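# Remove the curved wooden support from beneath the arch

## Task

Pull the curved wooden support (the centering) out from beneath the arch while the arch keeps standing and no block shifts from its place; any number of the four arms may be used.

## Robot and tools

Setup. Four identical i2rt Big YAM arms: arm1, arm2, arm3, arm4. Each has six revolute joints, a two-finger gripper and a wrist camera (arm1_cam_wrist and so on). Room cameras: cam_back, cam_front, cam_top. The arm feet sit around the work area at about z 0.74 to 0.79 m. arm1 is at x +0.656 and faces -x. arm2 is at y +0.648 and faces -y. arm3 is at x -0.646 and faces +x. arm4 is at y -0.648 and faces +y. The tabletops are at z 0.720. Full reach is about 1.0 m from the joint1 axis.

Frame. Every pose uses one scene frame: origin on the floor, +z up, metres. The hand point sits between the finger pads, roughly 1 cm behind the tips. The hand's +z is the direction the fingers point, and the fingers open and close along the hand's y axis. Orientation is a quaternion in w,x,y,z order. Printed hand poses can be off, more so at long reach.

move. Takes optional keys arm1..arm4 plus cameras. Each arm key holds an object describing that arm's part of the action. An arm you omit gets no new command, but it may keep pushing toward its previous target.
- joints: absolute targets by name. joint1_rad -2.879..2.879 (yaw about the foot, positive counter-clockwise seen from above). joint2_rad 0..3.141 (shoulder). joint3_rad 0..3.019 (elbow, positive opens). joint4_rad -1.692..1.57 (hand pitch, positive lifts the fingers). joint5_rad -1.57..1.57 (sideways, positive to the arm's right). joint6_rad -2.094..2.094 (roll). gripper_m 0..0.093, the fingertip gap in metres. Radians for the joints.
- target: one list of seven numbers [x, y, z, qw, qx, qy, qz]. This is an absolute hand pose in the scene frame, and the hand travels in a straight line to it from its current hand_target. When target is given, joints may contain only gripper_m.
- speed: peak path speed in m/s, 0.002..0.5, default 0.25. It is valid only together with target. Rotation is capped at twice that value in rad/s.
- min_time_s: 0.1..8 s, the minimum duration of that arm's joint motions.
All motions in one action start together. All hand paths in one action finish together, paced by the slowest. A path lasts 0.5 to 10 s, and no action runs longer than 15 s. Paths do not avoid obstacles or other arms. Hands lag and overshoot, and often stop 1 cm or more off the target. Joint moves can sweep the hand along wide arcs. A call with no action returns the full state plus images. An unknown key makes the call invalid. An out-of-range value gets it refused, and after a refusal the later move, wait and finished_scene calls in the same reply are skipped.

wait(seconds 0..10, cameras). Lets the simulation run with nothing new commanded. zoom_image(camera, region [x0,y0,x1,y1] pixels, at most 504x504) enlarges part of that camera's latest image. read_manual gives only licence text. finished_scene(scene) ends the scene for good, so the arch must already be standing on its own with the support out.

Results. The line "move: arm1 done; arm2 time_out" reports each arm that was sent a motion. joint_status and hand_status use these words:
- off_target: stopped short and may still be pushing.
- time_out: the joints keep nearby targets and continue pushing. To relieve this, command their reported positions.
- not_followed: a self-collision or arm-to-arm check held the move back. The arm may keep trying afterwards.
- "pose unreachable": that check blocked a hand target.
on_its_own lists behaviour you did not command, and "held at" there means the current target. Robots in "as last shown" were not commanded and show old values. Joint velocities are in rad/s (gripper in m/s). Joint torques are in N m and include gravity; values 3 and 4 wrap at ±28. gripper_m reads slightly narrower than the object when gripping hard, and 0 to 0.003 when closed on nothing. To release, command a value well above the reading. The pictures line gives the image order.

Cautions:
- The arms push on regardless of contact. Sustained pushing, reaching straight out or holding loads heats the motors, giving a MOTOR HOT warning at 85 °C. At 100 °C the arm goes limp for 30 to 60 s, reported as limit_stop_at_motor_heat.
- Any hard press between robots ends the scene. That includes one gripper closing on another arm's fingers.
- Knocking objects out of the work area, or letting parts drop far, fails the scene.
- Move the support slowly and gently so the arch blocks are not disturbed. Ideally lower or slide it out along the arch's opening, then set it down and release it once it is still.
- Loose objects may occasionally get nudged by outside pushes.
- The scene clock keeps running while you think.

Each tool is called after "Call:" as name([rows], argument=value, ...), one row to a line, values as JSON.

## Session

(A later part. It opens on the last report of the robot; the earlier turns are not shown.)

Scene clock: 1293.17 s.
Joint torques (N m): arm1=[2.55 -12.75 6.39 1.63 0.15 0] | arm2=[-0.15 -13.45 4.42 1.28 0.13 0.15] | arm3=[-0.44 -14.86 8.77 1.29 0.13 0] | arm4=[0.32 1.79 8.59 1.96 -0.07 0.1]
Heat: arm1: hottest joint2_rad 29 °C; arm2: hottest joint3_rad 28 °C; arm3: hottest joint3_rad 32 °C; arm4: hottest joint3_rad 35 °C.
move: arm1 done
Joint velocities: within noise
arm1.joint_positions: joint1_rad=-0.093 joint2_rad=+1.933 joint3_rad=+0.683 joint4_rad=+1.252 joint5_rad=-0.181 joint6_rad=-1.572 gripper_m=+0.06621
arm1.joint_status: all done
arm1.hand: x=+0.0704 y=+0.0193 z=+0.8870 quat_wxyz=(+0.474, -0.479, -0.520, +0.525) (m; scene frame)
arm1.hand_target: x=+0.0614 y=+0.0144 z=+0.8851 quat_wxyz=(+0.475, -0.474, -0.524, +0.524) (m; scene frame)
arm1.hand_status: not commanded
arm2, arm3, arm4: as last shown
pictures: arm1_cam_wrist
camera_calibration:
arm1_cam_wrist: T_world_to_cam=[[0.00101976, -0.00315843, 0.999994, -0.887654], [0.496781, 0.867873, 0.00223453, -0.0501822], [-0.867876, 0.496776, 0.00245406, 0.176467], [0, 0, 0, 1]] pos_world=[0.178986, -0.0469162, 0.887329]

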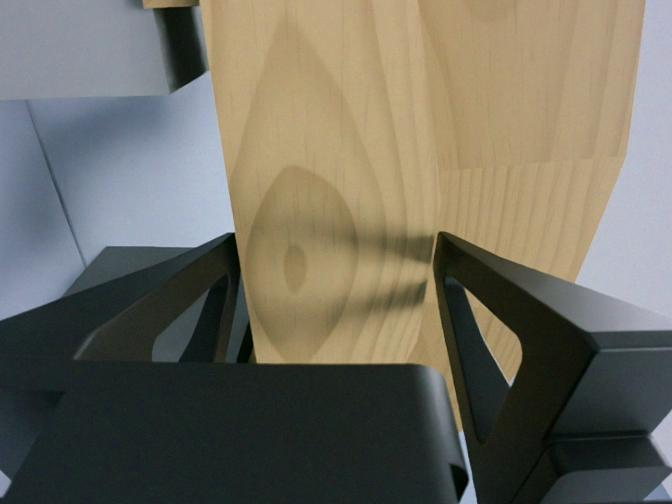

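Call:
move(arm1={"joints": {"gripper_m": 0.061}}, cameras=[])

Call:
move(arm1={"joints": {"gripper_m": 0.058}}, cameras=["arm1_cam_wrist", "cam_back"])

Scene clock: 1299.50 s.
Joint torques (N m): arm1=[2.61 -12.81 6.34 1.59 0.15 0.01] | arm2=[-0.09 -13.39 4.34 1.25 0.11 0.13] | arm3=[-0.44 -14.8 8.61 1.62 0.17 -0.01] | arm4=[0.32 1.79 8.59 1.96 -0.07 0.1]
Heat: arm1: hottest joint2_rad 29 °C; arm2: hottest joint3_rad 28 °C; arm3: hottest joint3_rad 32 °C; arm4: hottest joint3_rad 35 °C.
move: arm1 done
Joint velocities: within noise
arm1.joint_positions: joint1_rad=-0.093 joint2_rad=+1.933 joint3_rad=+0.683 joint4_rad=+1.252 joint5_rad=-0.181 joint6_rad=-1.572 gripper_m=+0.06121
arm1.joint_status: all done
arm1.hand: x=+0.0704 y=+0.0193 z=+0.8870 quat_wxyz=(+0.474, -0.479, -0.520, +0.525) (m; scene frame)
arm1.hand_target: x=+0.0614 y=+0.0144 z=+0.8851 quat_wxyz=(+0.475, -0.474, -0.524, +0.524) (m; scene frame)
arm1.hand_status: not commanded
arm2, arm3, arm4: as last shown
pictures: none
No camera images: "cameras" was empty.

Scene clock: 1299.83 s.
Joint torques (N m): arm1=[2.61 -12.63 6.37 1.66 0.14 -0.03] | arm2=[-0.21 -13.27 4.38 1.26 0.12 0.14] | arm3=[0.44 -15.5 8.73 1.47 0.18 0.04] | arm4=[0.32 1.85 8.59 1.96 -0.07 0.1]
Heat: arm1: hottest joint2_rad 29 °C; arm2: hottest joint3_rad 28 °C; arm3: hottest joint3_rad 32 °C; arm4: hottest joint3_rad 35 °C.
move: arm1 done
Joint velocities: arm1=[-0.005 -0.005 -0.017 0.012 -0.022 -0.022 -0.005] | arm2=[within noise] | arm3=[within noise] | arm4=[within noise]
arm1.joint_positions: joint1_rad=-0.093 joint2_rad=+1.934 joint3_rad=+0.683 joint4_rad=+1.251 joint5_rad=-0.181 joint6_rad=-1.572 gripper_m=+0.05853
arm1.joint_status: all done
arm1.hand: x=+0.0705 y=+0.0193 z=+0.8863 quat_wxyz=(+0.474, -0.479, -0.521, +0.524) (m; scene frame)
arm1.hand_target: x=+0.0614 y=+0.0144 z=+0.8850 quat_wxyz=(+0.474, -0.475, -0.524, +0.524) (m; scene frame)
arm1.hand_status: not commanded
arm2, arm3, arm4: as last shown
arm3.hand: x=+0.0278 y=+0.0099 z=+0.8770 quat_wxyz=(-0.706, +0.017, -0.708, -0.011) (m; scene frame)
pictures: arm1_cam_wrist, cam_back
camera_calibration:
arm1_cam_wrist: T_world_to_cam=[[-0.000988107, -0.00302538, 0.999995, -0.886794], [0.496768, 0.867878, 0.00311654, -0.051011], [-0.867883, 0.496769, 0.000645357, 0.178161], [0, 0, 0, 1]] pos_world=[0.179087, -0.0469163, 0.886833]

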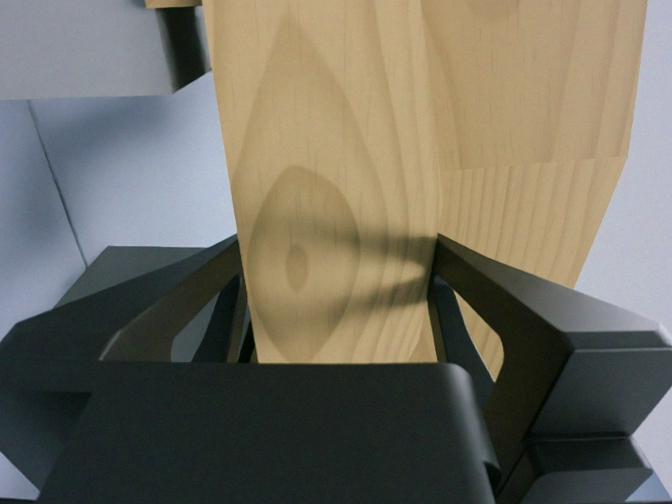

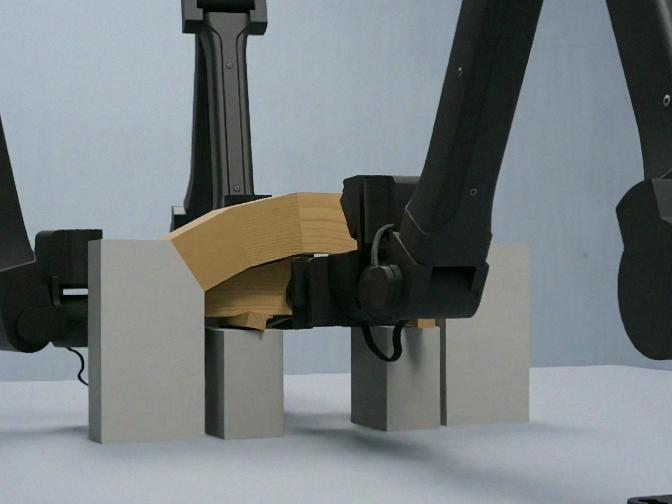

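Call:
move(arm1={"joints": {"gripper_m": 0.053}}, cameras=["arm1_cam_wrist", "cam_back", "arm3_cam_wrist", "cam_top", "cam_front"])

Scene clock: 1304.80 s.
Joint torques (N m): arm1=[2.55 -12.92 6.35 1.7 0.15 0] | arm2=[-0.03 -13.39 4.38 1.26 0.13 0.15] | arm3=[0.03 -14.56 8.44 1.59 0.12 -0.02] | arm4=[0.26 1.85 8.59 1.96 -0.07 0.1]
Heat: arm1: hottest joint2_rad 29 °C; arm2: hottest joint3_rad 28 °C; arm3: hottest joint3_rad 32 °C; arm4: hottest joint3_rad 35 °C.
move: arm1 off_target
Joint velocities: within noise
arm1.joint_positions: joint1_rad=-0.093 joint2_rad=+1.934 joint3_rad=+0.683 joint4_rad=+1.251 joint5_rad=-0.181 joint6_rad=-1.572 gripper_m=+0.05814
arm1.joint_status: gripper_m off_target (ended at +0.05814, target +0.05300)
arm1.hand: x=+0.0705 y=+0.0193 z=+0.8863 quat_wxyz=(+0.474, -0.479, -0.521, +0.524) (m; scene frame)
arm1.hand_target: x=+0.0614 y=+0.0144 z=+0.8850 quat_wxyz=(+0.474, -0.475, -0.524, +0.524) (m; scene frame)
arm1.hand_status: not commanded
arm2, arm3, arm4: as last shown
pictures: arm1_cam_wrist, arm3_cam_wrist, cam_back, cam_front, cam_top
camera_calibration:
arm1_cam_wrist: T_world_to_cam=[[-0.000988107, -0.00302538, 0.999995, -0.886794], [0.496768, 0.867878, 0.00311654, -0.051011], [-0.867883, 0.496769, 0.000645357, 0.178161], [0, 0, 0, 1]] pos_world=[0.179087, -0.0469163, 0.886833]
arm3_cam_wrist: T_world_to_cam=[[0.0444881, -0.998979, 0.00785602, 0.00182713], [-0.587432, -0.0325194, -0.80862, 0.728866], [0.80805, 0.0313591, -0.588279, 0.621026], [0, 0, 0, 1]] pos_world=[-0.0737425, 0.00605277, 0.954698]

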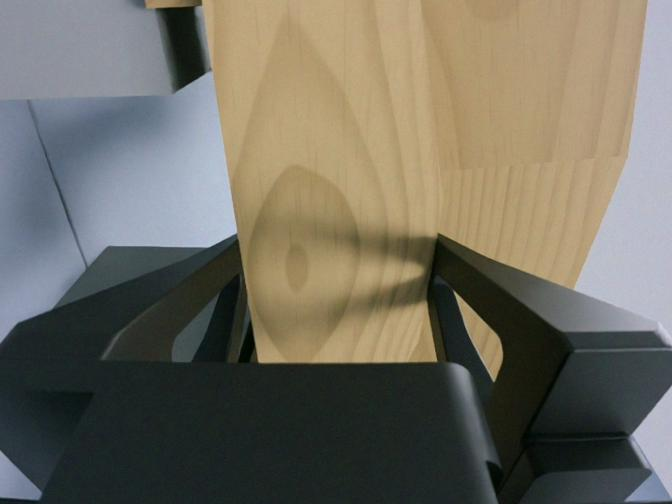

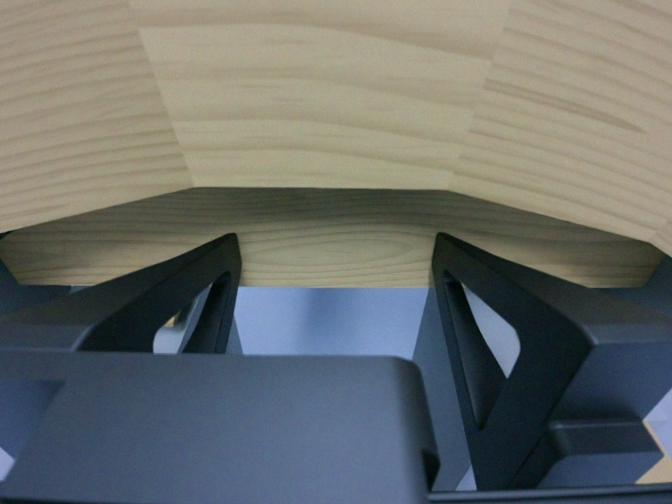

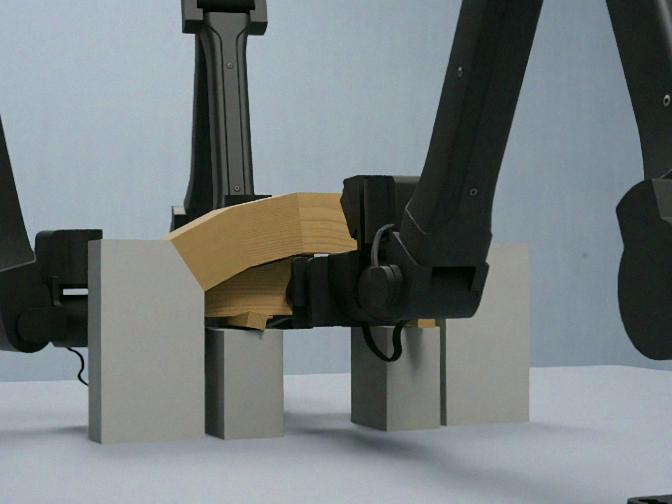

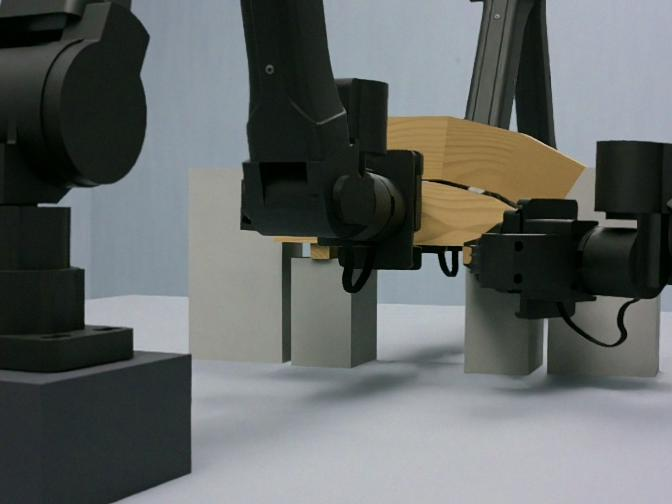

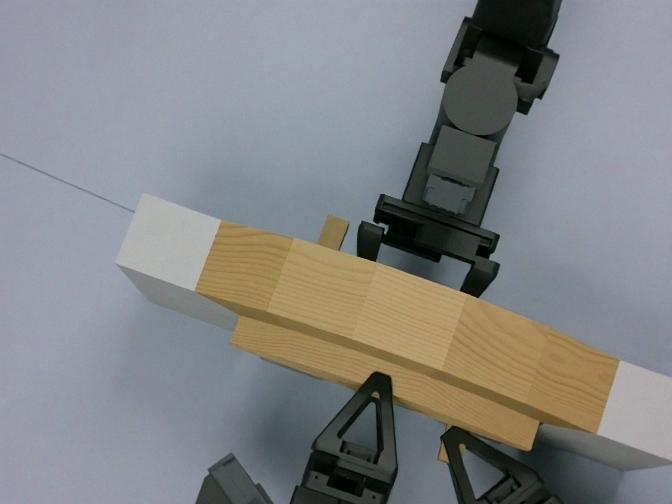

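Call:
zoom_image(camera="cam_back", region=[190, 240, 310, 350])

Call:
zoom_image(camera="arm3_cam_wrist", region=[80, 240, 300, 400])

Scaled by 4.200 from the camera's 672x504 image, which has a finer 960x720 frame.

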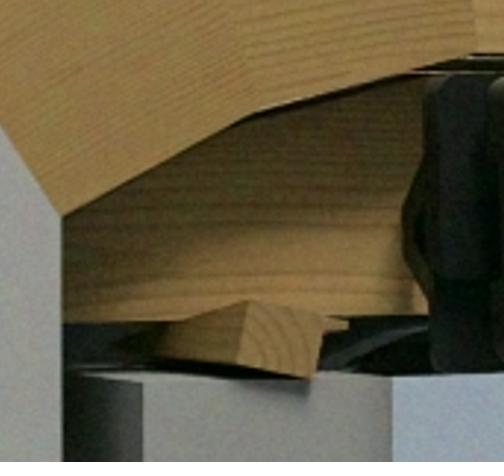

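Scaled by 2.291 from the camera's 672x504 image, which has a finer 960x720 frame.

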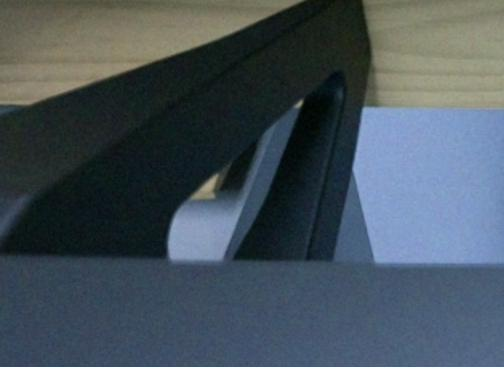

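Call:
move(arm3={"target": [-0.09, 0.009, 0.872, 0.7069, -0.0154, 0.7069, 0.0154], "speed": 0.12}, cameras=["cam_top"])

Call:
move(arm3={"target": [-0.13, -0.075, 0.86, 0.7069, -0.0154, 0.7069, 0.0154], "joints": {"gripper_m": 0.05}, "speed": 0.15}, cameras=["arm3_cam_wrist", "cam_back", "cam_top", "arm1_cam_wrist"])

Scene clock: 1319.70 s.
Joint torques (N m): arm1=[2.43 -12.81 6.32 1.62 0.15 0] | arm2=[-0.15 -13.22 4.4 1.29 0.13 0.11] | arm3=[-0.44 -13.1 4.01 2.58 -0.09 -0.02] | arm4=[0.32 1.79 8.58 1.96 -0.07 0.1]
Heat: arm1: hottest joint2_rad 29 °C; arm2: hottest joint3_rad 28 °C; arm3: hottest joint3_rad 32 °C; arm4: hottest joint3_rad 35 °C.
move: arm3 done
Joint velocities: within noise
arm1: as last shown
arm1.hand: x=+0.0702 y=+0.0193 z=+0.8866 quat_wxyz=(+0.474, -0.479, -0.521, +0.525) (m; scene frame)
arm1.hand_target: x=+0.0613 y=+0.0144 z=+0.8851 quat_wxyz=(+0.474, -0.474, -0.524, +0.524) (m; scene frame)
arm2.joint_positions: joint1_rad=+0.361 joint2_rad=+2.076 joint3_rad=+0.758 joint4_rad=+1.347 joint5_rad=+0.891 joint6_rad=-1.587 gripper_m=+0.01389
arm2.joint_status: not commanded
arm2.hand: x=+0.0797 y=+0.0923 z=+0.8318 quat_wxyz=(+0.177, -0.180, -0.679, +0.689) (m; scene frame)
arm2.hand_target: x=+0.0755 y=+0.0875 z=+0.8207 quat_wxyz=(+0.183, -0.183, -0.683, +0.683) (m; scene frame)
arm2.hand_status: not commanded
arm3.joint_positions: joint1_rad=+0.023 joint2_rad=+1.777 joint3_rad=+0.595 joint4_rad=+1.163 joint5_rad=-0.038 joint6_rad=-0.005 gripper_m=+0.07011
arm3.joint_status: not commanded
arm3.hand: x=-0.0875 y=+0.0100 z=+0.8676 quat_wxyz=(-0.702, +0.018, -0.712, -0.012) (m; scene frame)
arm3.hand_target: x=-0.0900 y=+0.0090 z=+0.8719 quat_wxyz=(-0.707, +0.015, -0.707, -0.015) (m; scene frame)
arm3.hand_status: done (0.005 m and 1.0 deg from the pose sent, 0.118 m and 0.6 deg at the start)
arm4.joint_positions: joint1_rad=-0.532 joint2_rad=+0.626 joint3_rad=+1.451 joint4_rad=-1.405 joint5_rad=+0.055 joint6_rad=-0.721 gripper_m=+0.09396
arm4.joint_status: not commanded
arm4.hand: x=+0.1251 y=-0.4552 z=+1.3292 quat_wxyz=(-0.469, +0.683, -0.557, -0.063) (m; scene frame)
arm4.hand_target: x=+0.1239 y=-0.4576 z=+1.3420 quat_wxyz=(-0.482, +0.677, -0.553, -0.066) (m; scene frame)
arm4.hand_status: not commanded
pictures: cam_top

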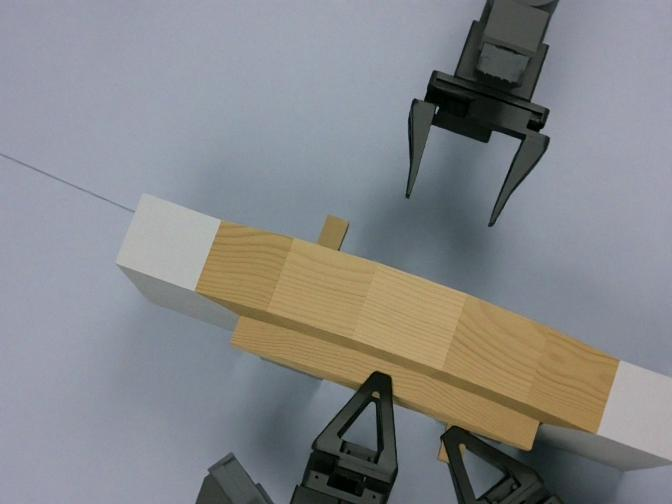

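Scene clock: 1321.03 s.
Joint torques (N m): arm1=[2.55 -12.86 6.31 1.61 0.15 0] | arm2=[-0.03 -13.16 4.4 1.24 0.13 0.15] | arm3=[-1.08 -11.4 3.25 2.56 -0.05 -0.03] | arm4=[0.26 1.85 8.59 1.96 -0.07 0.1]
Heat: arm1: hottest joint2_rad 29 °C; arm2: hottest joint3_rad 28 °C; arm3: hottest joint3_rad 32 °C; arm4: hottest joint3_rad 35 °C.
move: arm3 done
Joint velocities: within noise
arm1, arm2, arm4: as last shown
arm3.joint_positions: joint1_rad=-0.216 joint2_rad=+1.774 joint3_rad=+0.512 joint4_rad=+1.252 joint5_rad=-0.279 joint6_rad=-0.005 gripper_m=+0.05011
arm3.joint_status: all done
arm3.hand: x=-0.1272 y=-0.0738 z=+0.8596 quat_wxyz=(-0.705, +0.018, -0.709, -0.014) (m; scene frame)
arm3.hand_target: x=-0.1299 y=-0.0750 z=+0.8601 quat_wxyz=(-0.707, +0.015, -0.707, -0.015) (m; scene frame)
arm3.hand_status: done (0.003 m and 0.5 deg from the pose sent, 0.095 m and 0.9 deg at the start)
pictures: arm1_cam_wrist, arm3_cam_wrist, cam_back, cam_top
camera_calibration:
arm1_cam_wrist: T_world_to_cam=[[-0.000182012, -0.00303397, 0.999995, -0.887137], [0.496774, 0.867876, 0.00272354, -0.0505148], [-0.86788, 0.496772, 0.00134924, 0.177275], [0, 0, 0, 1]] pos_world=[0.178787, -0.0469163, 0.887031]
arm3_cam_wrist: T_world_to_cam=[[0.0505585, -0.998708, 0.00519032, -0.0716796], [-0.589129, -0.0340197, -0.807323, 0.619619], [0.806456, 0.0377592, -0.590087, 0.740395], [0, 0, 0, 1]] pos_world=[-0.228436, -0.0784645, 0.937502]

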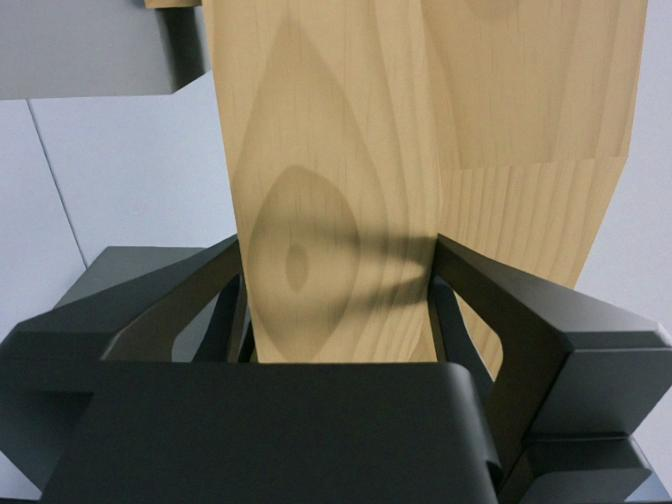

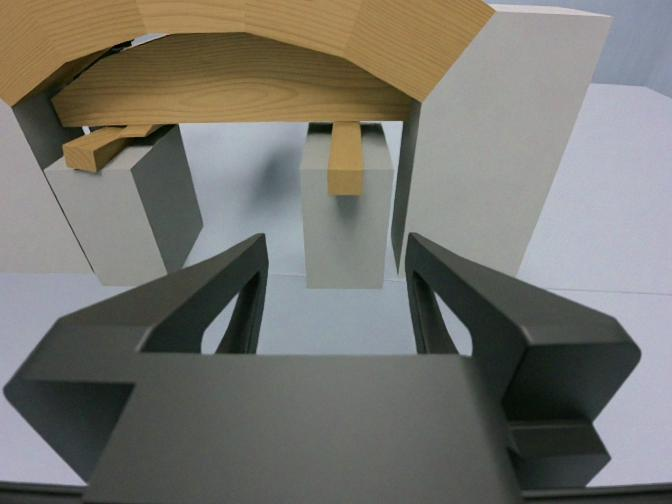

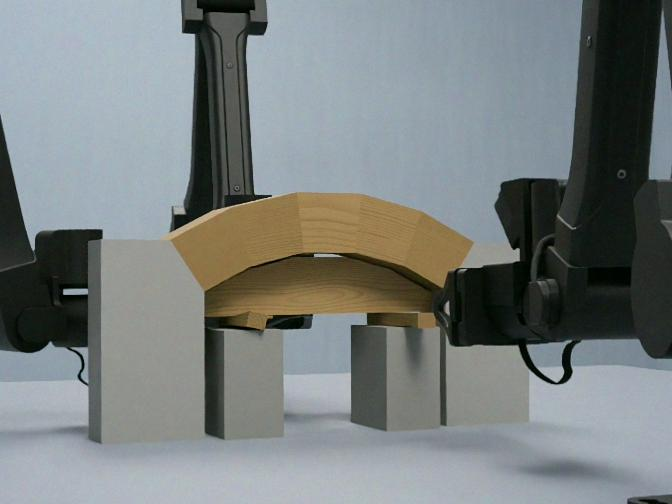

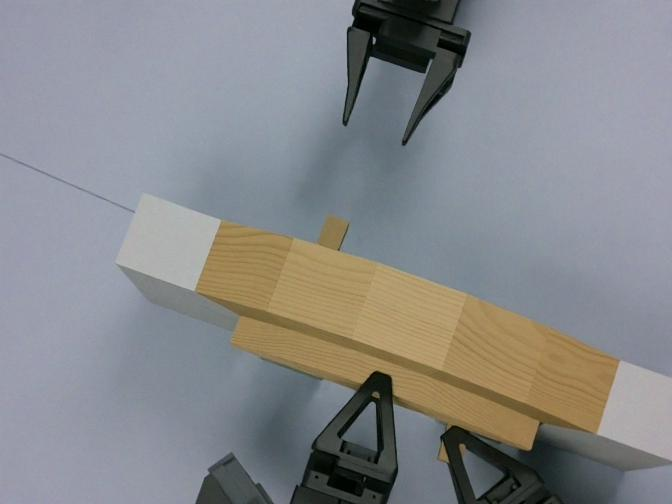

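Call:
move(arm3={"target": [-0.065, -0.0775, 0.848, 0.7069, -0.0154, 0.7069, 0.0154], "speed": 0.1}, cameras=["arm3_cam_wrist", "cam_top"])

Scene clock: 1332.80 s.
Joint torques (N m): arm1=[2.49 -12.86 6.31 1.61 0.14 0] | arm2=[0.09 -13.45 4.42 1.31 0.13 0.14] | arm3=[-0.32 -12.45 5.97 1.33 0.21 -0.03] | arm4=[0.32 1.85 8.59 1.96 -0.06 0.1]
Heat: arm1: hottest joint2_rad 29 °C; arm2: hottest joint3_rad 28 °C; arm3: hottest joint3_rad 31 °C; arm4: hottest joint3_rad 35 °C.
move: arm3 done
Joint velocities: within noise
arm1, arm2, arm4: as last shown
arm3.joint_positions: joint1_rad=-0.195 joint2_rad=+1.876 joint3_rad=+0.658 joint4_rad=+1.215 joint5_rad=-0.253 joint6_rad=-0.005 gripper_m=+0.05011
arm3.joint_status: not commanded
arm3.hand: x=-0.0749 y=-0.0785 z=+0.8511 quat_wxyz=(-0.708, +0.017, -0.706, -0.011) (m; scene frame)
arm3.hand_target: x=-0.0654 y=-0.0775 z=+0.8480 quat_wxyz=(-0.707, +0.015, -0.707, -0.015) (m; scene frame)
arm3.hand_status: done (0.010 m and 0.5 deg from the pose sent, 0.063 m and 0.5 deg at the start)
pictures: arm3_cam_wrist, cam_top
camera_calibration:
arm3_cam_wrist: T_world_to_cam=[[0.045974, -0.998914, 0.00750928, -0.0813015], [-0.582669, -0.0329213, -0.812042, 0.647963], [0.811408, 0.0329574, -0.58355, 0.687859], [0, 0, 0, 1]] pos_world=[-0.176849, -0.0825516, 0.928184]

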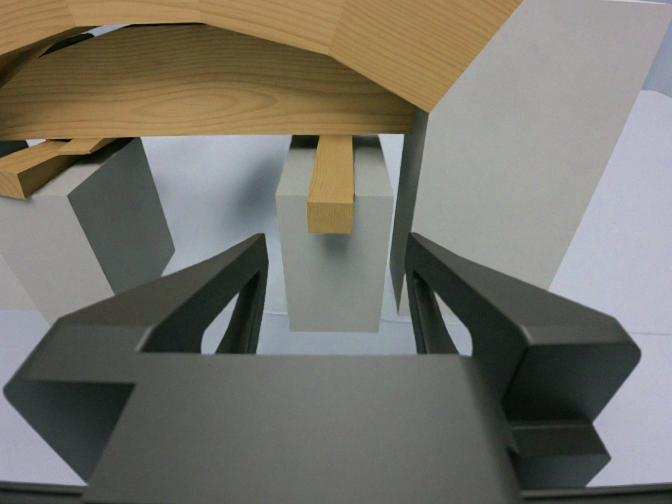

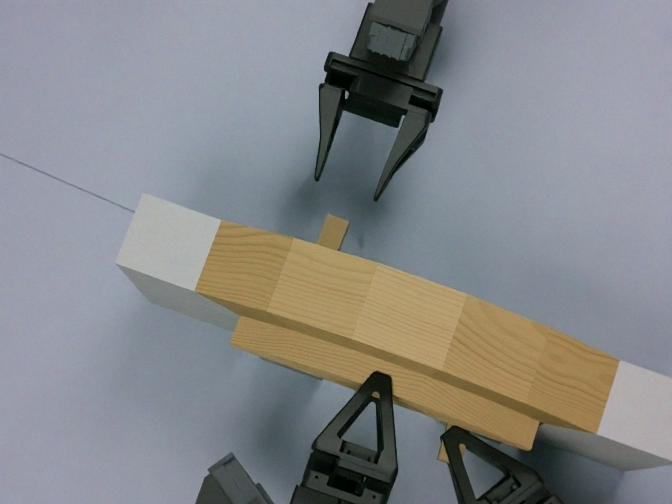

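Call:
move(arm3={"target": [-0.019, -0.073, 0.844, 0.7069, -0.0154, 0.7069, 0.0154], "speed": 0.06}, cameras=["arm3_cam_wrist", "cam_top", "cam_back"])

Scene clock: 1340.07 s.
Joint torques (N m): arm1=[2.43 -12.92 6.37 1.61 0.14 0.01] | arm2=[-0.21 -13.27 4.37 1.29 0.11 0.14] | arm3=[0.15 -13.68 6.68 1.58 0.21 -0.04] | arm4=[0.32 1.79 8.58 1.96 -0.07 0.1]
Heat: arm1: hottest joint2_rad 29 °C; arm2: hottest joint2_rad 28 °C; arm3: hottest joint3_rad 31 °C; arm4: hottest joint3_rad 35 °C.
move: arm3 off_target
Joint velocities: within noise
arm1, arm2, arm4: as last shown
arm3.joint_positions: joint1_rad=-0.165 joint2_rad=+1.940 joint3_rad=+0.785 joint4_rad=+1.153 joint5_rad=-0.224 joint6_rad=-0.005 gripper_m=+0.05011
arm3.joint_status: not commanded
arm3.hand: x=-0.0295 y=-0.0746 z=+0.8478 quat_wxyz=(-0.708, +0.017, -0.706, -0.011) (m; scene frame)
arm3.hand_target: x=-0.0195 y=-0.0729 z=+0.8440 quat_wxyz=(-0.707, +0.015, -0.707, -0.015) (m; scene frame)
arm3.hand_status: off_target (0.011 m and 0.5 deg from the pose sent, 0.057 m and 0.5 deg at the start)
pictures: arm3_cam_wrist, cam_back, cam_top
camera_calibration:
arm3_cam_wrist: T_world_to_cam=[[0.0459547, -0.998914, 0.00764602, -0.079597], [-0.582715, -0.0330229, -0.812005, 0.671817], [0.811376, 0.03286, -0.5836, 0.649001], [0, 0, 0, 1]] pos_world=[-0.131448, -0.0786513, 0.924884]

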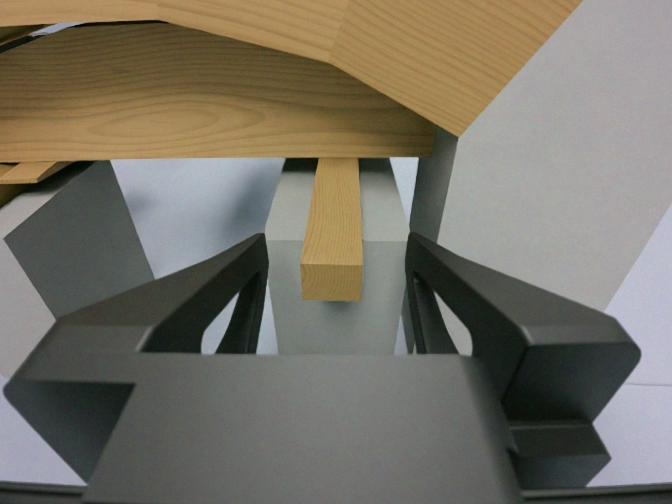

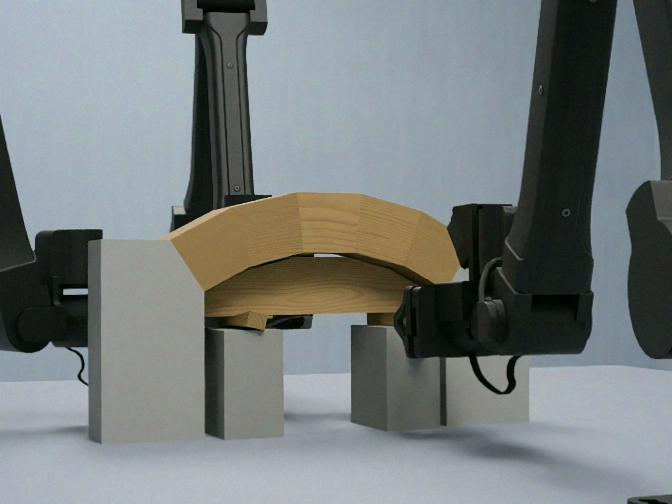

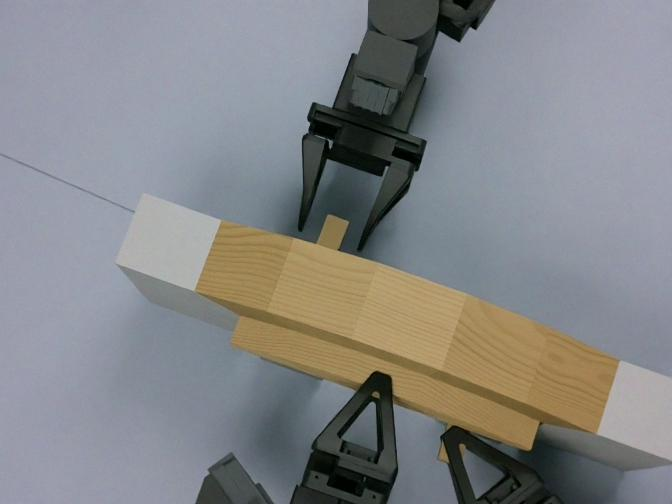

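Call:
move(arm3={"joints": {"gripper_m": 0.014}}, cameras=["arm3_cam_wrist", "arm1_cam_wrist"])

Scene clock: 1345.03 s.
Joint torques (N m): arm1=[2.67 -12.92 6.34 1.69 0.14 0.01] | arm2=[0.03 -13.39 4.42 1.28 0.12 0.14] | arm3=[0.09 -13.8 6.5 1.47 0.11 -0.01] | arm4=[0.32 1.85 8.59 1.98 -0.07 0.1]
Heat: arm1: hottest joint2_rad 29 °C; arm2: hottest joint2_rad 28 °C; arm3: hottest joint3_rad 30 °C; arm4: hottest joint3_rad 35 °C.
move: arm3 off_target
Joint velocities: within noise
arm1, arm2, arm4: as last shown
arm3.joint_positions: joint1_rad=-0.165 joint2_rad=+1.940 joint3_rad=+0.785 joint4_rad=+1.153 joint5_rad=-0.223 joint6_rad=-0.005 gripper_m=+0.01819
arm3.joint_status: gripper_m off_target (ended at +0.01822, target +0.01400)
arm3.hand: x=-0.0294 y=-0.0747 z=+0.8480 quat_wxyz=(-0.708, +0.017, -0.706, -0.011) (m; scene frame)
arm3.hand_target: x=-0.0194 y=-0.0730 z=+0.8441 quat_wxyz=(-0.707, +0.015, -0.707, -0.015) (m; scene frame)
arm3.hand_status: not commanded
pictures: arm1_cam_wrist, arm3_cam_wrist
camera_calibration:
arm1_cam_wrist: T_world_to_cam=[[-0.000182012, -0.00303397, 0.999995, -0.887137], [0.496774, 0.867876, 0.00272354, -0.0505148], [-0.86788, 0.496772, 0.00134924, 0.177275], [0, 0, 0, 1]] pos_world=[0.178787, -0.0469163, 0.887031]
arm3_cam_wrist: T_world_to_cam=[[0.0455893, -0.998931, 0.00767779, -0.0796809], [-0.582391, -0.0328222, -0.812246, 0.672316], [0.811629, 0.0325582, -0.583265, 0.648736], [0, 0, 0, 1]] pos_world=[-0.131349, -0.0786505, 0.925083]

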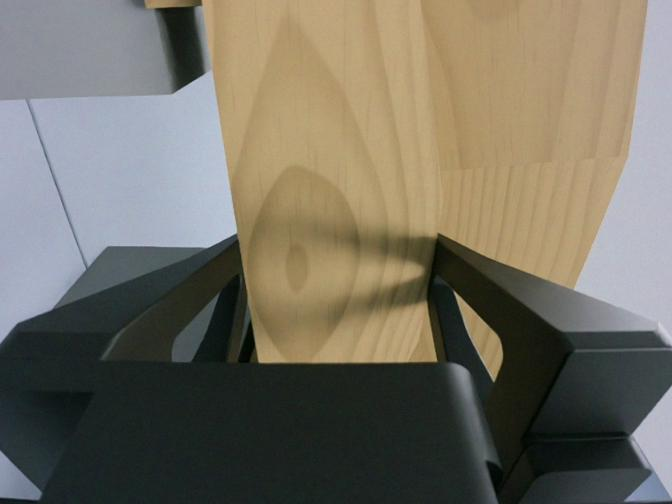

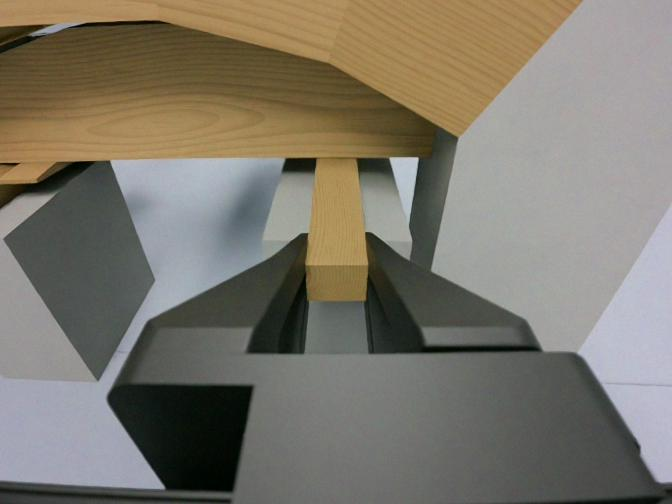

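Call:
move(arm2={"target": [0.117, 0.0925, 0.828, -0.183, 0.183, 0.683, -0.683], "speed": 0.04, "joints": {"gripper_m": 0.008}}, cameras=["arm2_cam_wrist", "arm1_cam_wrist", "cam_top", "cam_front", "arm3_cam_wrist"])

Scene clock: 1376.53 s.
Joint torques (N m): arm1=[2.67 -12.92 6.28 1.73 0.09 -0.08] | arm2=[1.55 -14.21 5.11 1.36 0.1 0.09] | arm3=[0.03 -13.92 6.58 1.51 0.17 -0.03] | arm4=[0.32 1.85 8.58 1.98 -0.07 0.1]
Heat: arm1: hottest joint2_rad 29 °C; arm2: hottest joint2_rad 28 °C; arm3: hottest joint3_rad 30 °C; arm4: hottest joint3_rad 35 °C.
move: arm2 off_target
Joint velocities: within noise
arm1.joint_positions: joint1_rad=-0.093 joint2_rad=+1.935 joint3_rad=+0.683 joint4_rad=+1.250 joint5_rad=-0.179 joint6_rad=-1.563 gripper_m=+0.05814
arm1.joint_status: not commanded
arm1.hand: x=+0.0702 y=+0.0196 z=+0.8856 quat_wxyz=(+0.471, -0.482, -0.519, +0.526) (m; scene frame)
arm1.hand_target: x=+0.0614 y=+0.0145 z=+0.8851 quat_wxyz=(+0.474, -0.475, -0.524, +0.524) (m; scene frame)
arm1.hand_status: not commanded
arm2.joint_positions: joint1_rad=+0.432 joint2_rad=+2.076 joint3_rad=+0.779 joint4_rad=+1.306 joint5_rad=+0.982 joint6_rad=-1.585 gripper_m=+0.01389
arm2.joint_status: gripper_m off_target (ended at +0.01389, target +0.00800)
arm2.hand: x=+0.1082 y=+0.0994 z=+0.8302 quat_wxyz=(+0.187, -0.184, -0.683, +0.682) (m; scene frame)
arm2.hand_target: x=+0.1169 y=+0.0928 z=+0.8283 quat_wxyz=(+0.183, -0.183, -0.683, +0.683) (m; scene frame)
arm2.hand_status: off_target (0.011 m and 0.5 deg from the pose sent, 0.038 m and 1.2 deg at the start)
arm3, arm4: as last shown
arm3.joint_positions: joint1_rad=-0.165 joint2_rad=+1.941 joint3_rad=+0.785 joint4_rad=+1.153 joint5_rad=-0.223 joint6_rad=-0.005 gripper_m=+0.01819
arm3.hand: x=-0.0294 y=-0.0747 z=+0.8478 quat_wxyz=(-0.708, +0.017, -0.706, -0.011) (m; scene frame)
pictures: arm1_cam_wrist, arm2_cam_wrist, arm3_cam_wrist, cam_front, cam_top
camera_calibration:
arm1_cam_wrist: T_world_to_cam=[[-0.0032808, 0.00551555, 0.999979, -0.886073], [0.498399, 0.866942, -0.00314658, -0.04576], [-0.866941, 0.498379, -0.00559321, 0.18316], [0, 0, 0, 1]] pos_world=[0.178689, -0.0467245, 0.886935]
arm2_cam_wrist: T_world_to_cam=[[0.0108224, -0.0154936, 0.999821, -0.829769], [-0.404361, 0.914411, 0.018547, -0.0597041], [-0.914535, -0.40449, 0.00363113, 0.266222], [0, 0, 0, 1]] pos_world=[0.228307, 0.149422, 0.829761]
arm3_cam_wrist: T_world_to_cam=[[0.0455891, -0.998931, 0.00765785, -0.0796609], [-0.582684, -0.0328176, -0.812036, 0.671923], [0.811419, 0.0325579, -0.583558, 0.648863], [0, 0, 0, 1]] pos_world=[-0.131349, -0.0786505, 0.924884]

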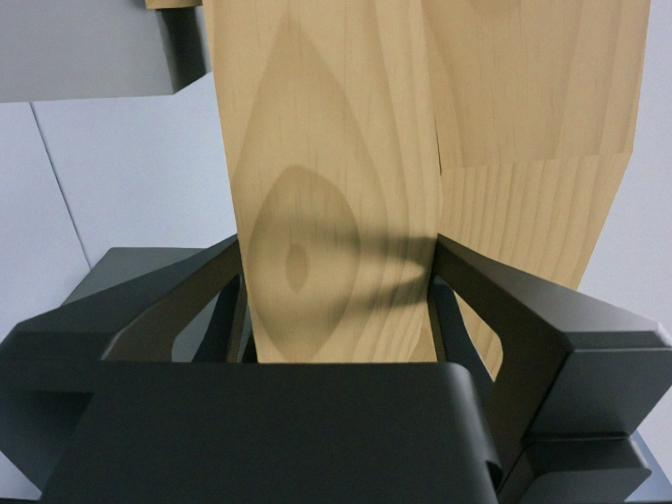

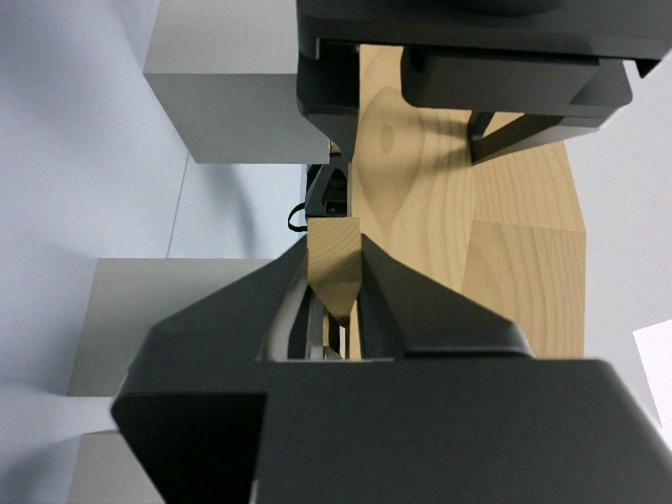

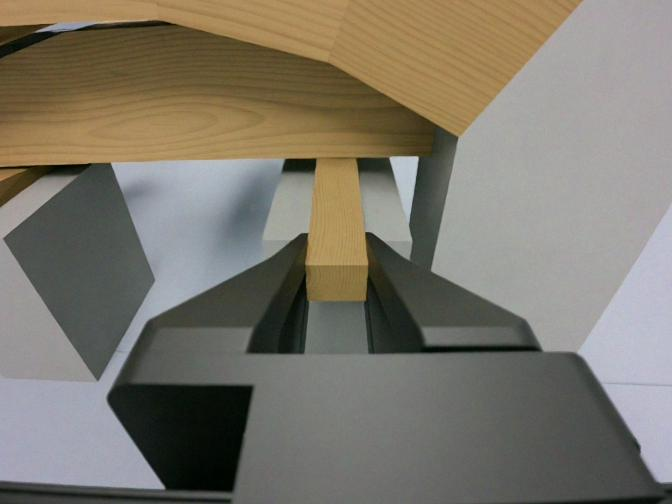

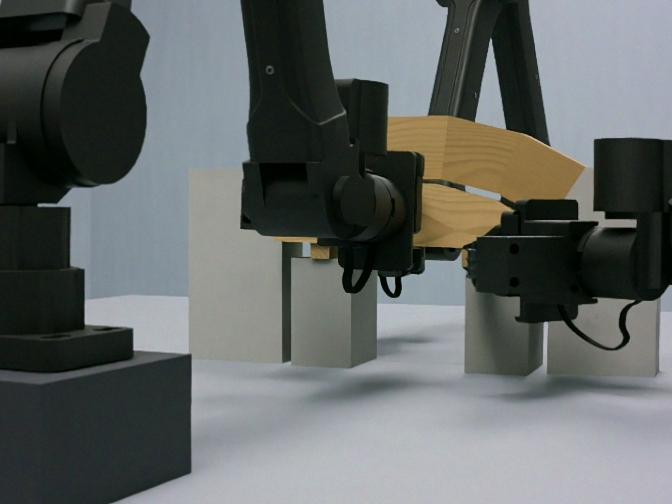

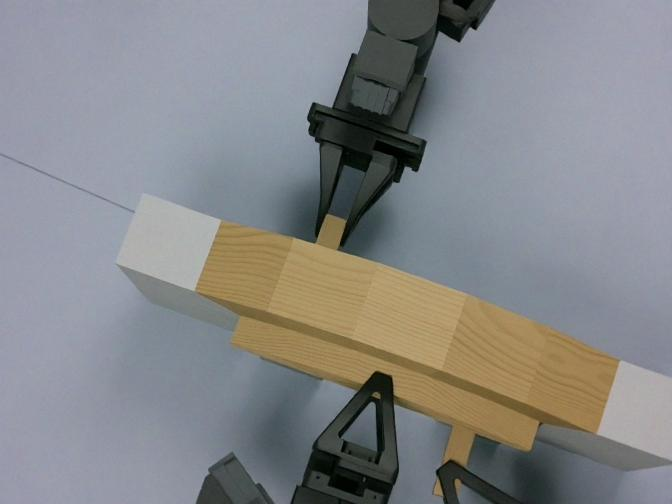

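Call:
move(arm2={"target": [0.150, 0.100, 0.829, -0.183, 0.183, 0.683, -0.683], "speed": 0.05, "joints": {"gripper_m": 0.008}}, cameras=["arm2_cam_wrist", "cam_top", "cam_front", "cam_back"])

Scene clock: 1385.90 s.
Joint torques (N m): arm1=[2.61 -12.92 6.27 1.76 0.1 -0.08] | arm2=[1.55 -14.27 5.55 1.32 0.08 0.05] | arm3=[-0.21 -13.92 6.68 1.35 0.15 -0.03] | arm4=[0.26 1.79 8.59 1.96 -0.06 0.1]
Heat: arm1: hottest joint2_rad 29 °C; arm2: hottest joint2_rad 28 °C; arm3: hottest joint3_rad 30 °C; arm4: hottest joint3_rad 35 °C.
move: arm2 off_target
Joint velocities: within noise
arm1, arm3, arm4: as last shown
arm1.hand_target: x=+0.0614 y=+0.0144 z=+0.8851 quat_wxyz=(+0.474, -0.475, -0.524, +0.524) (m; scene frame)
arm2.joint_positions: joint1_rad=+0.503 joint2_rad=+2.077 joint3_rad=+0.800 joint4_rad=+1.284 joint5_rad=+1.055 joint6_rad=-1.580 gripper_m=+0.01389
arm2.joint_status: gripper_m off_target (ended at +0.01389, target +0.00800)
arm2.hand: x=+0.1393 y=+0.1077 z=+0.8315 quat_wxyz=(+0.187, -0.186, -0.683, +0.681) (m; scene frame)
arm2.hand_target: x=+0.1498 y=+0.1005 z=+0.8290 quat_wxyz=(+0.183, -0.183, -0.683, +0.683) (m; scene frame)
arm2.hand_status: off_target (0.013 m and 0.5 deg from the pose sent, 0.042 m and 0.5 deg at the start)
pictures: arm2_cam_wrist, cam_back, cam_front, cam_top
camera_calibration:
arm2_cam_wrist: T_world_to_cam=[[0.00703595, -0.0154237, 0.999856, -0.830853], [-0.402625, 0.915208, 0.0169512, -0.0537163], [-0.915338, -0.402686, 0.0002294, 0.30065], [0, 0, 0, 1]] pos_world=[0.259415, 0.157414, 0.831575]

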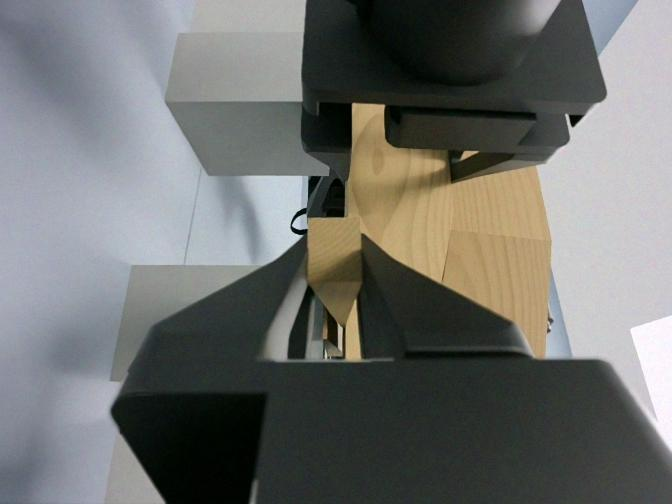

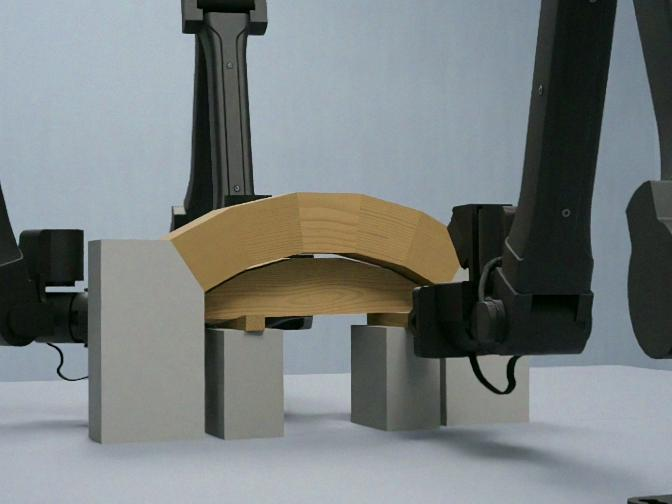

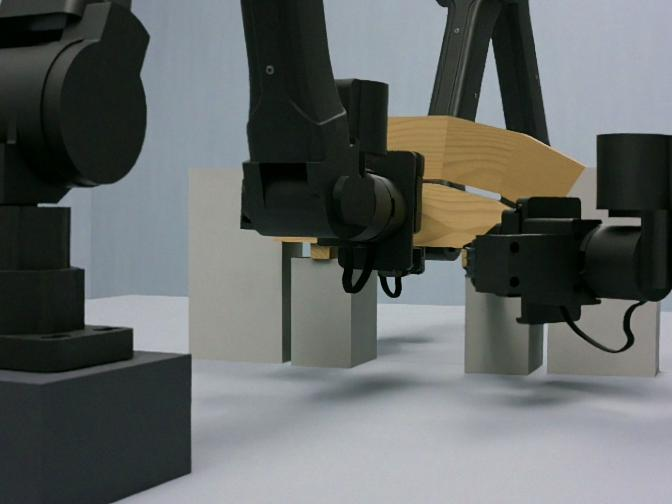

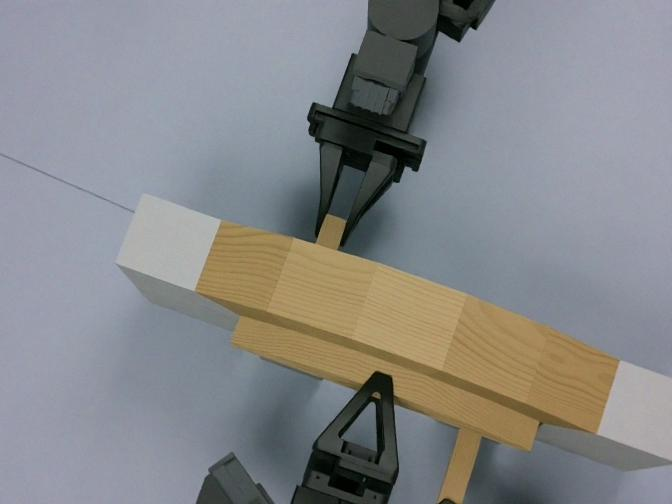

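Call:
move(arm2={"target": [0.205, 0.125, 0.833, -0.183, 0.183, 0.683, -0.683], "speed": 0.1, "joints": {"gripper_m": 0.008}}, cameras=["arm2_cam_wrist", "cam_top", "cam_front", "cam_back"])

Scene clock: 1392.63 s.
Joint torques (N m): arm1=[2.67 -13.1 6.3 1.72 0.08 -0.11] | arm2=[1.44 -14.27 5.39 1.06 0.11 0.03] | arm3=[-0.09 -13.68 6.89 1.74 0.16 0] | arm4=[0.26 1.85 8.59 1.96 -0.07 0.1]
Heat: arm1: hottest joint2_rad 29 °C; arm2: hottest joint2_rad 28 °C; arm3: hottest joint3_rad 29 °C; arm4: hottest joint3_rad 35 °C.
move: arm2 off_target
Joint velocities: within noise
arm1.joint_positions: joint1_rad=-0.093 joint2_rad=+1.935 joint3_rad=+0.683 joint4_rad=+1.250 joint5_rad=-0.179 joint6_rad=-1.560 gripper_m=+0.05814
arm1.joint_status: not commanded
arm1.hand: x=+0.0702 y=+0.0197 z=+0.8853 quat_wxyz=(+0.470, -0.484, -0.518, +0.526) (m; scene frame)
arm1.hand_target: x=+0.0614 y=+0.0144 z=+0.8851 quat_wxyz=(+0.474, -0.474, -0.524, +0.524) (m; scene frame)
arm1.hand_status: not commanded
arm2.joint_positions: joint1_rad=+0.636 joint2_rad=+2.077 joint3_rad=+0.833 joint4_rad=+1.262 joint5_rad=+1.181 joint6_rad=-1.580 gripper_m=+0.01389
arm2.joint_status: gripper_m off_target (ended at +0.01389, target +0.00800)
arm2.hand: x=+0.1975 y=+0.1308 z=+0.8372 quat_wxyz=(+0.181, -0.187, -0.681, +0.684) (m; scene frame)
arm2.hand_target: x=+0.2049 y=+0.1253 z=+0.8330 quat_wxyz=(+0.183, -0.183, -0.683, +0.683) (m; scene frame)
arm2.hand_status: done (0.010 m and 0.6 deg from the pose sent, 0.068 m and 0.5 deg at the start)
arm3, arm4: as last shown
pictures: arm2_cam_wrist, cam_back, cam_front, cam_top
camera_calibration:
arm2_cam_wrist: T_world_to_cam=[[-0.000510058, -0.00664458, 0.999978, -0.836296], [-0.408972, 0.912528, 0.0058549, -0.0405709], [-0.912547, -0.40896, -0.00318289, 0.366468], [0, 0, 0, 1]] pos_world=[0.317401, 0.181336, 0.837682]

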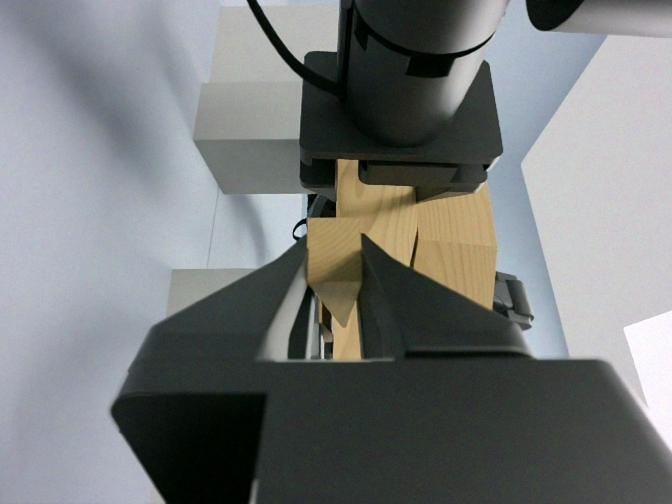

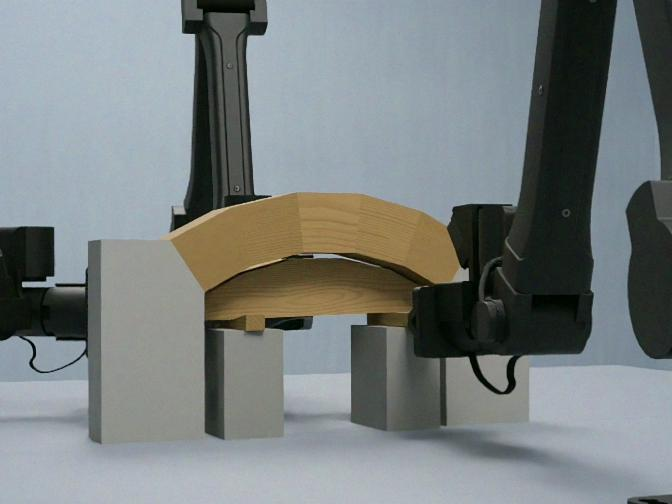

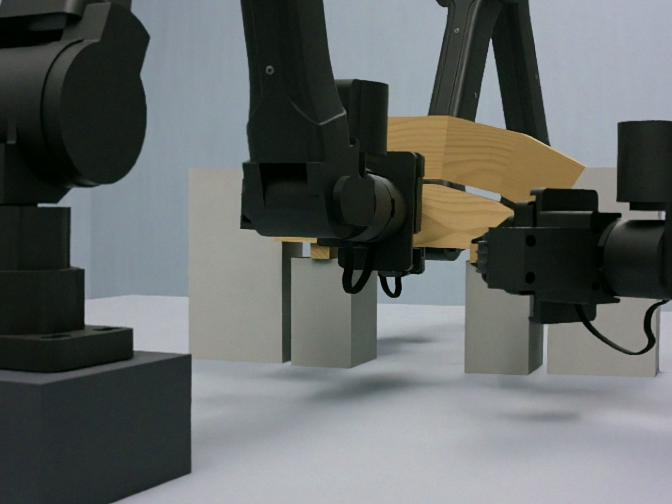

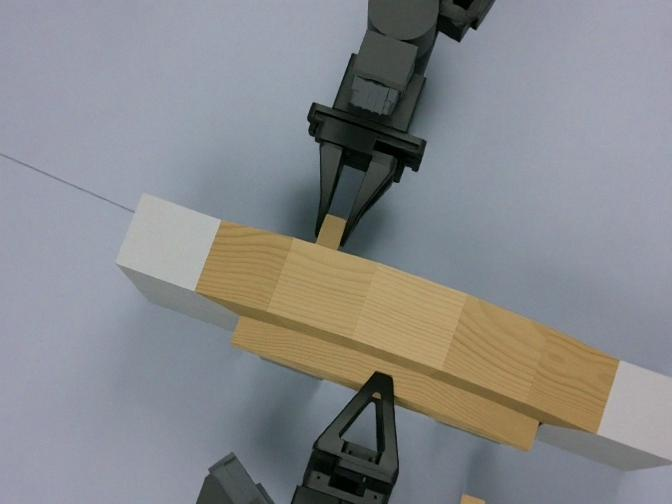

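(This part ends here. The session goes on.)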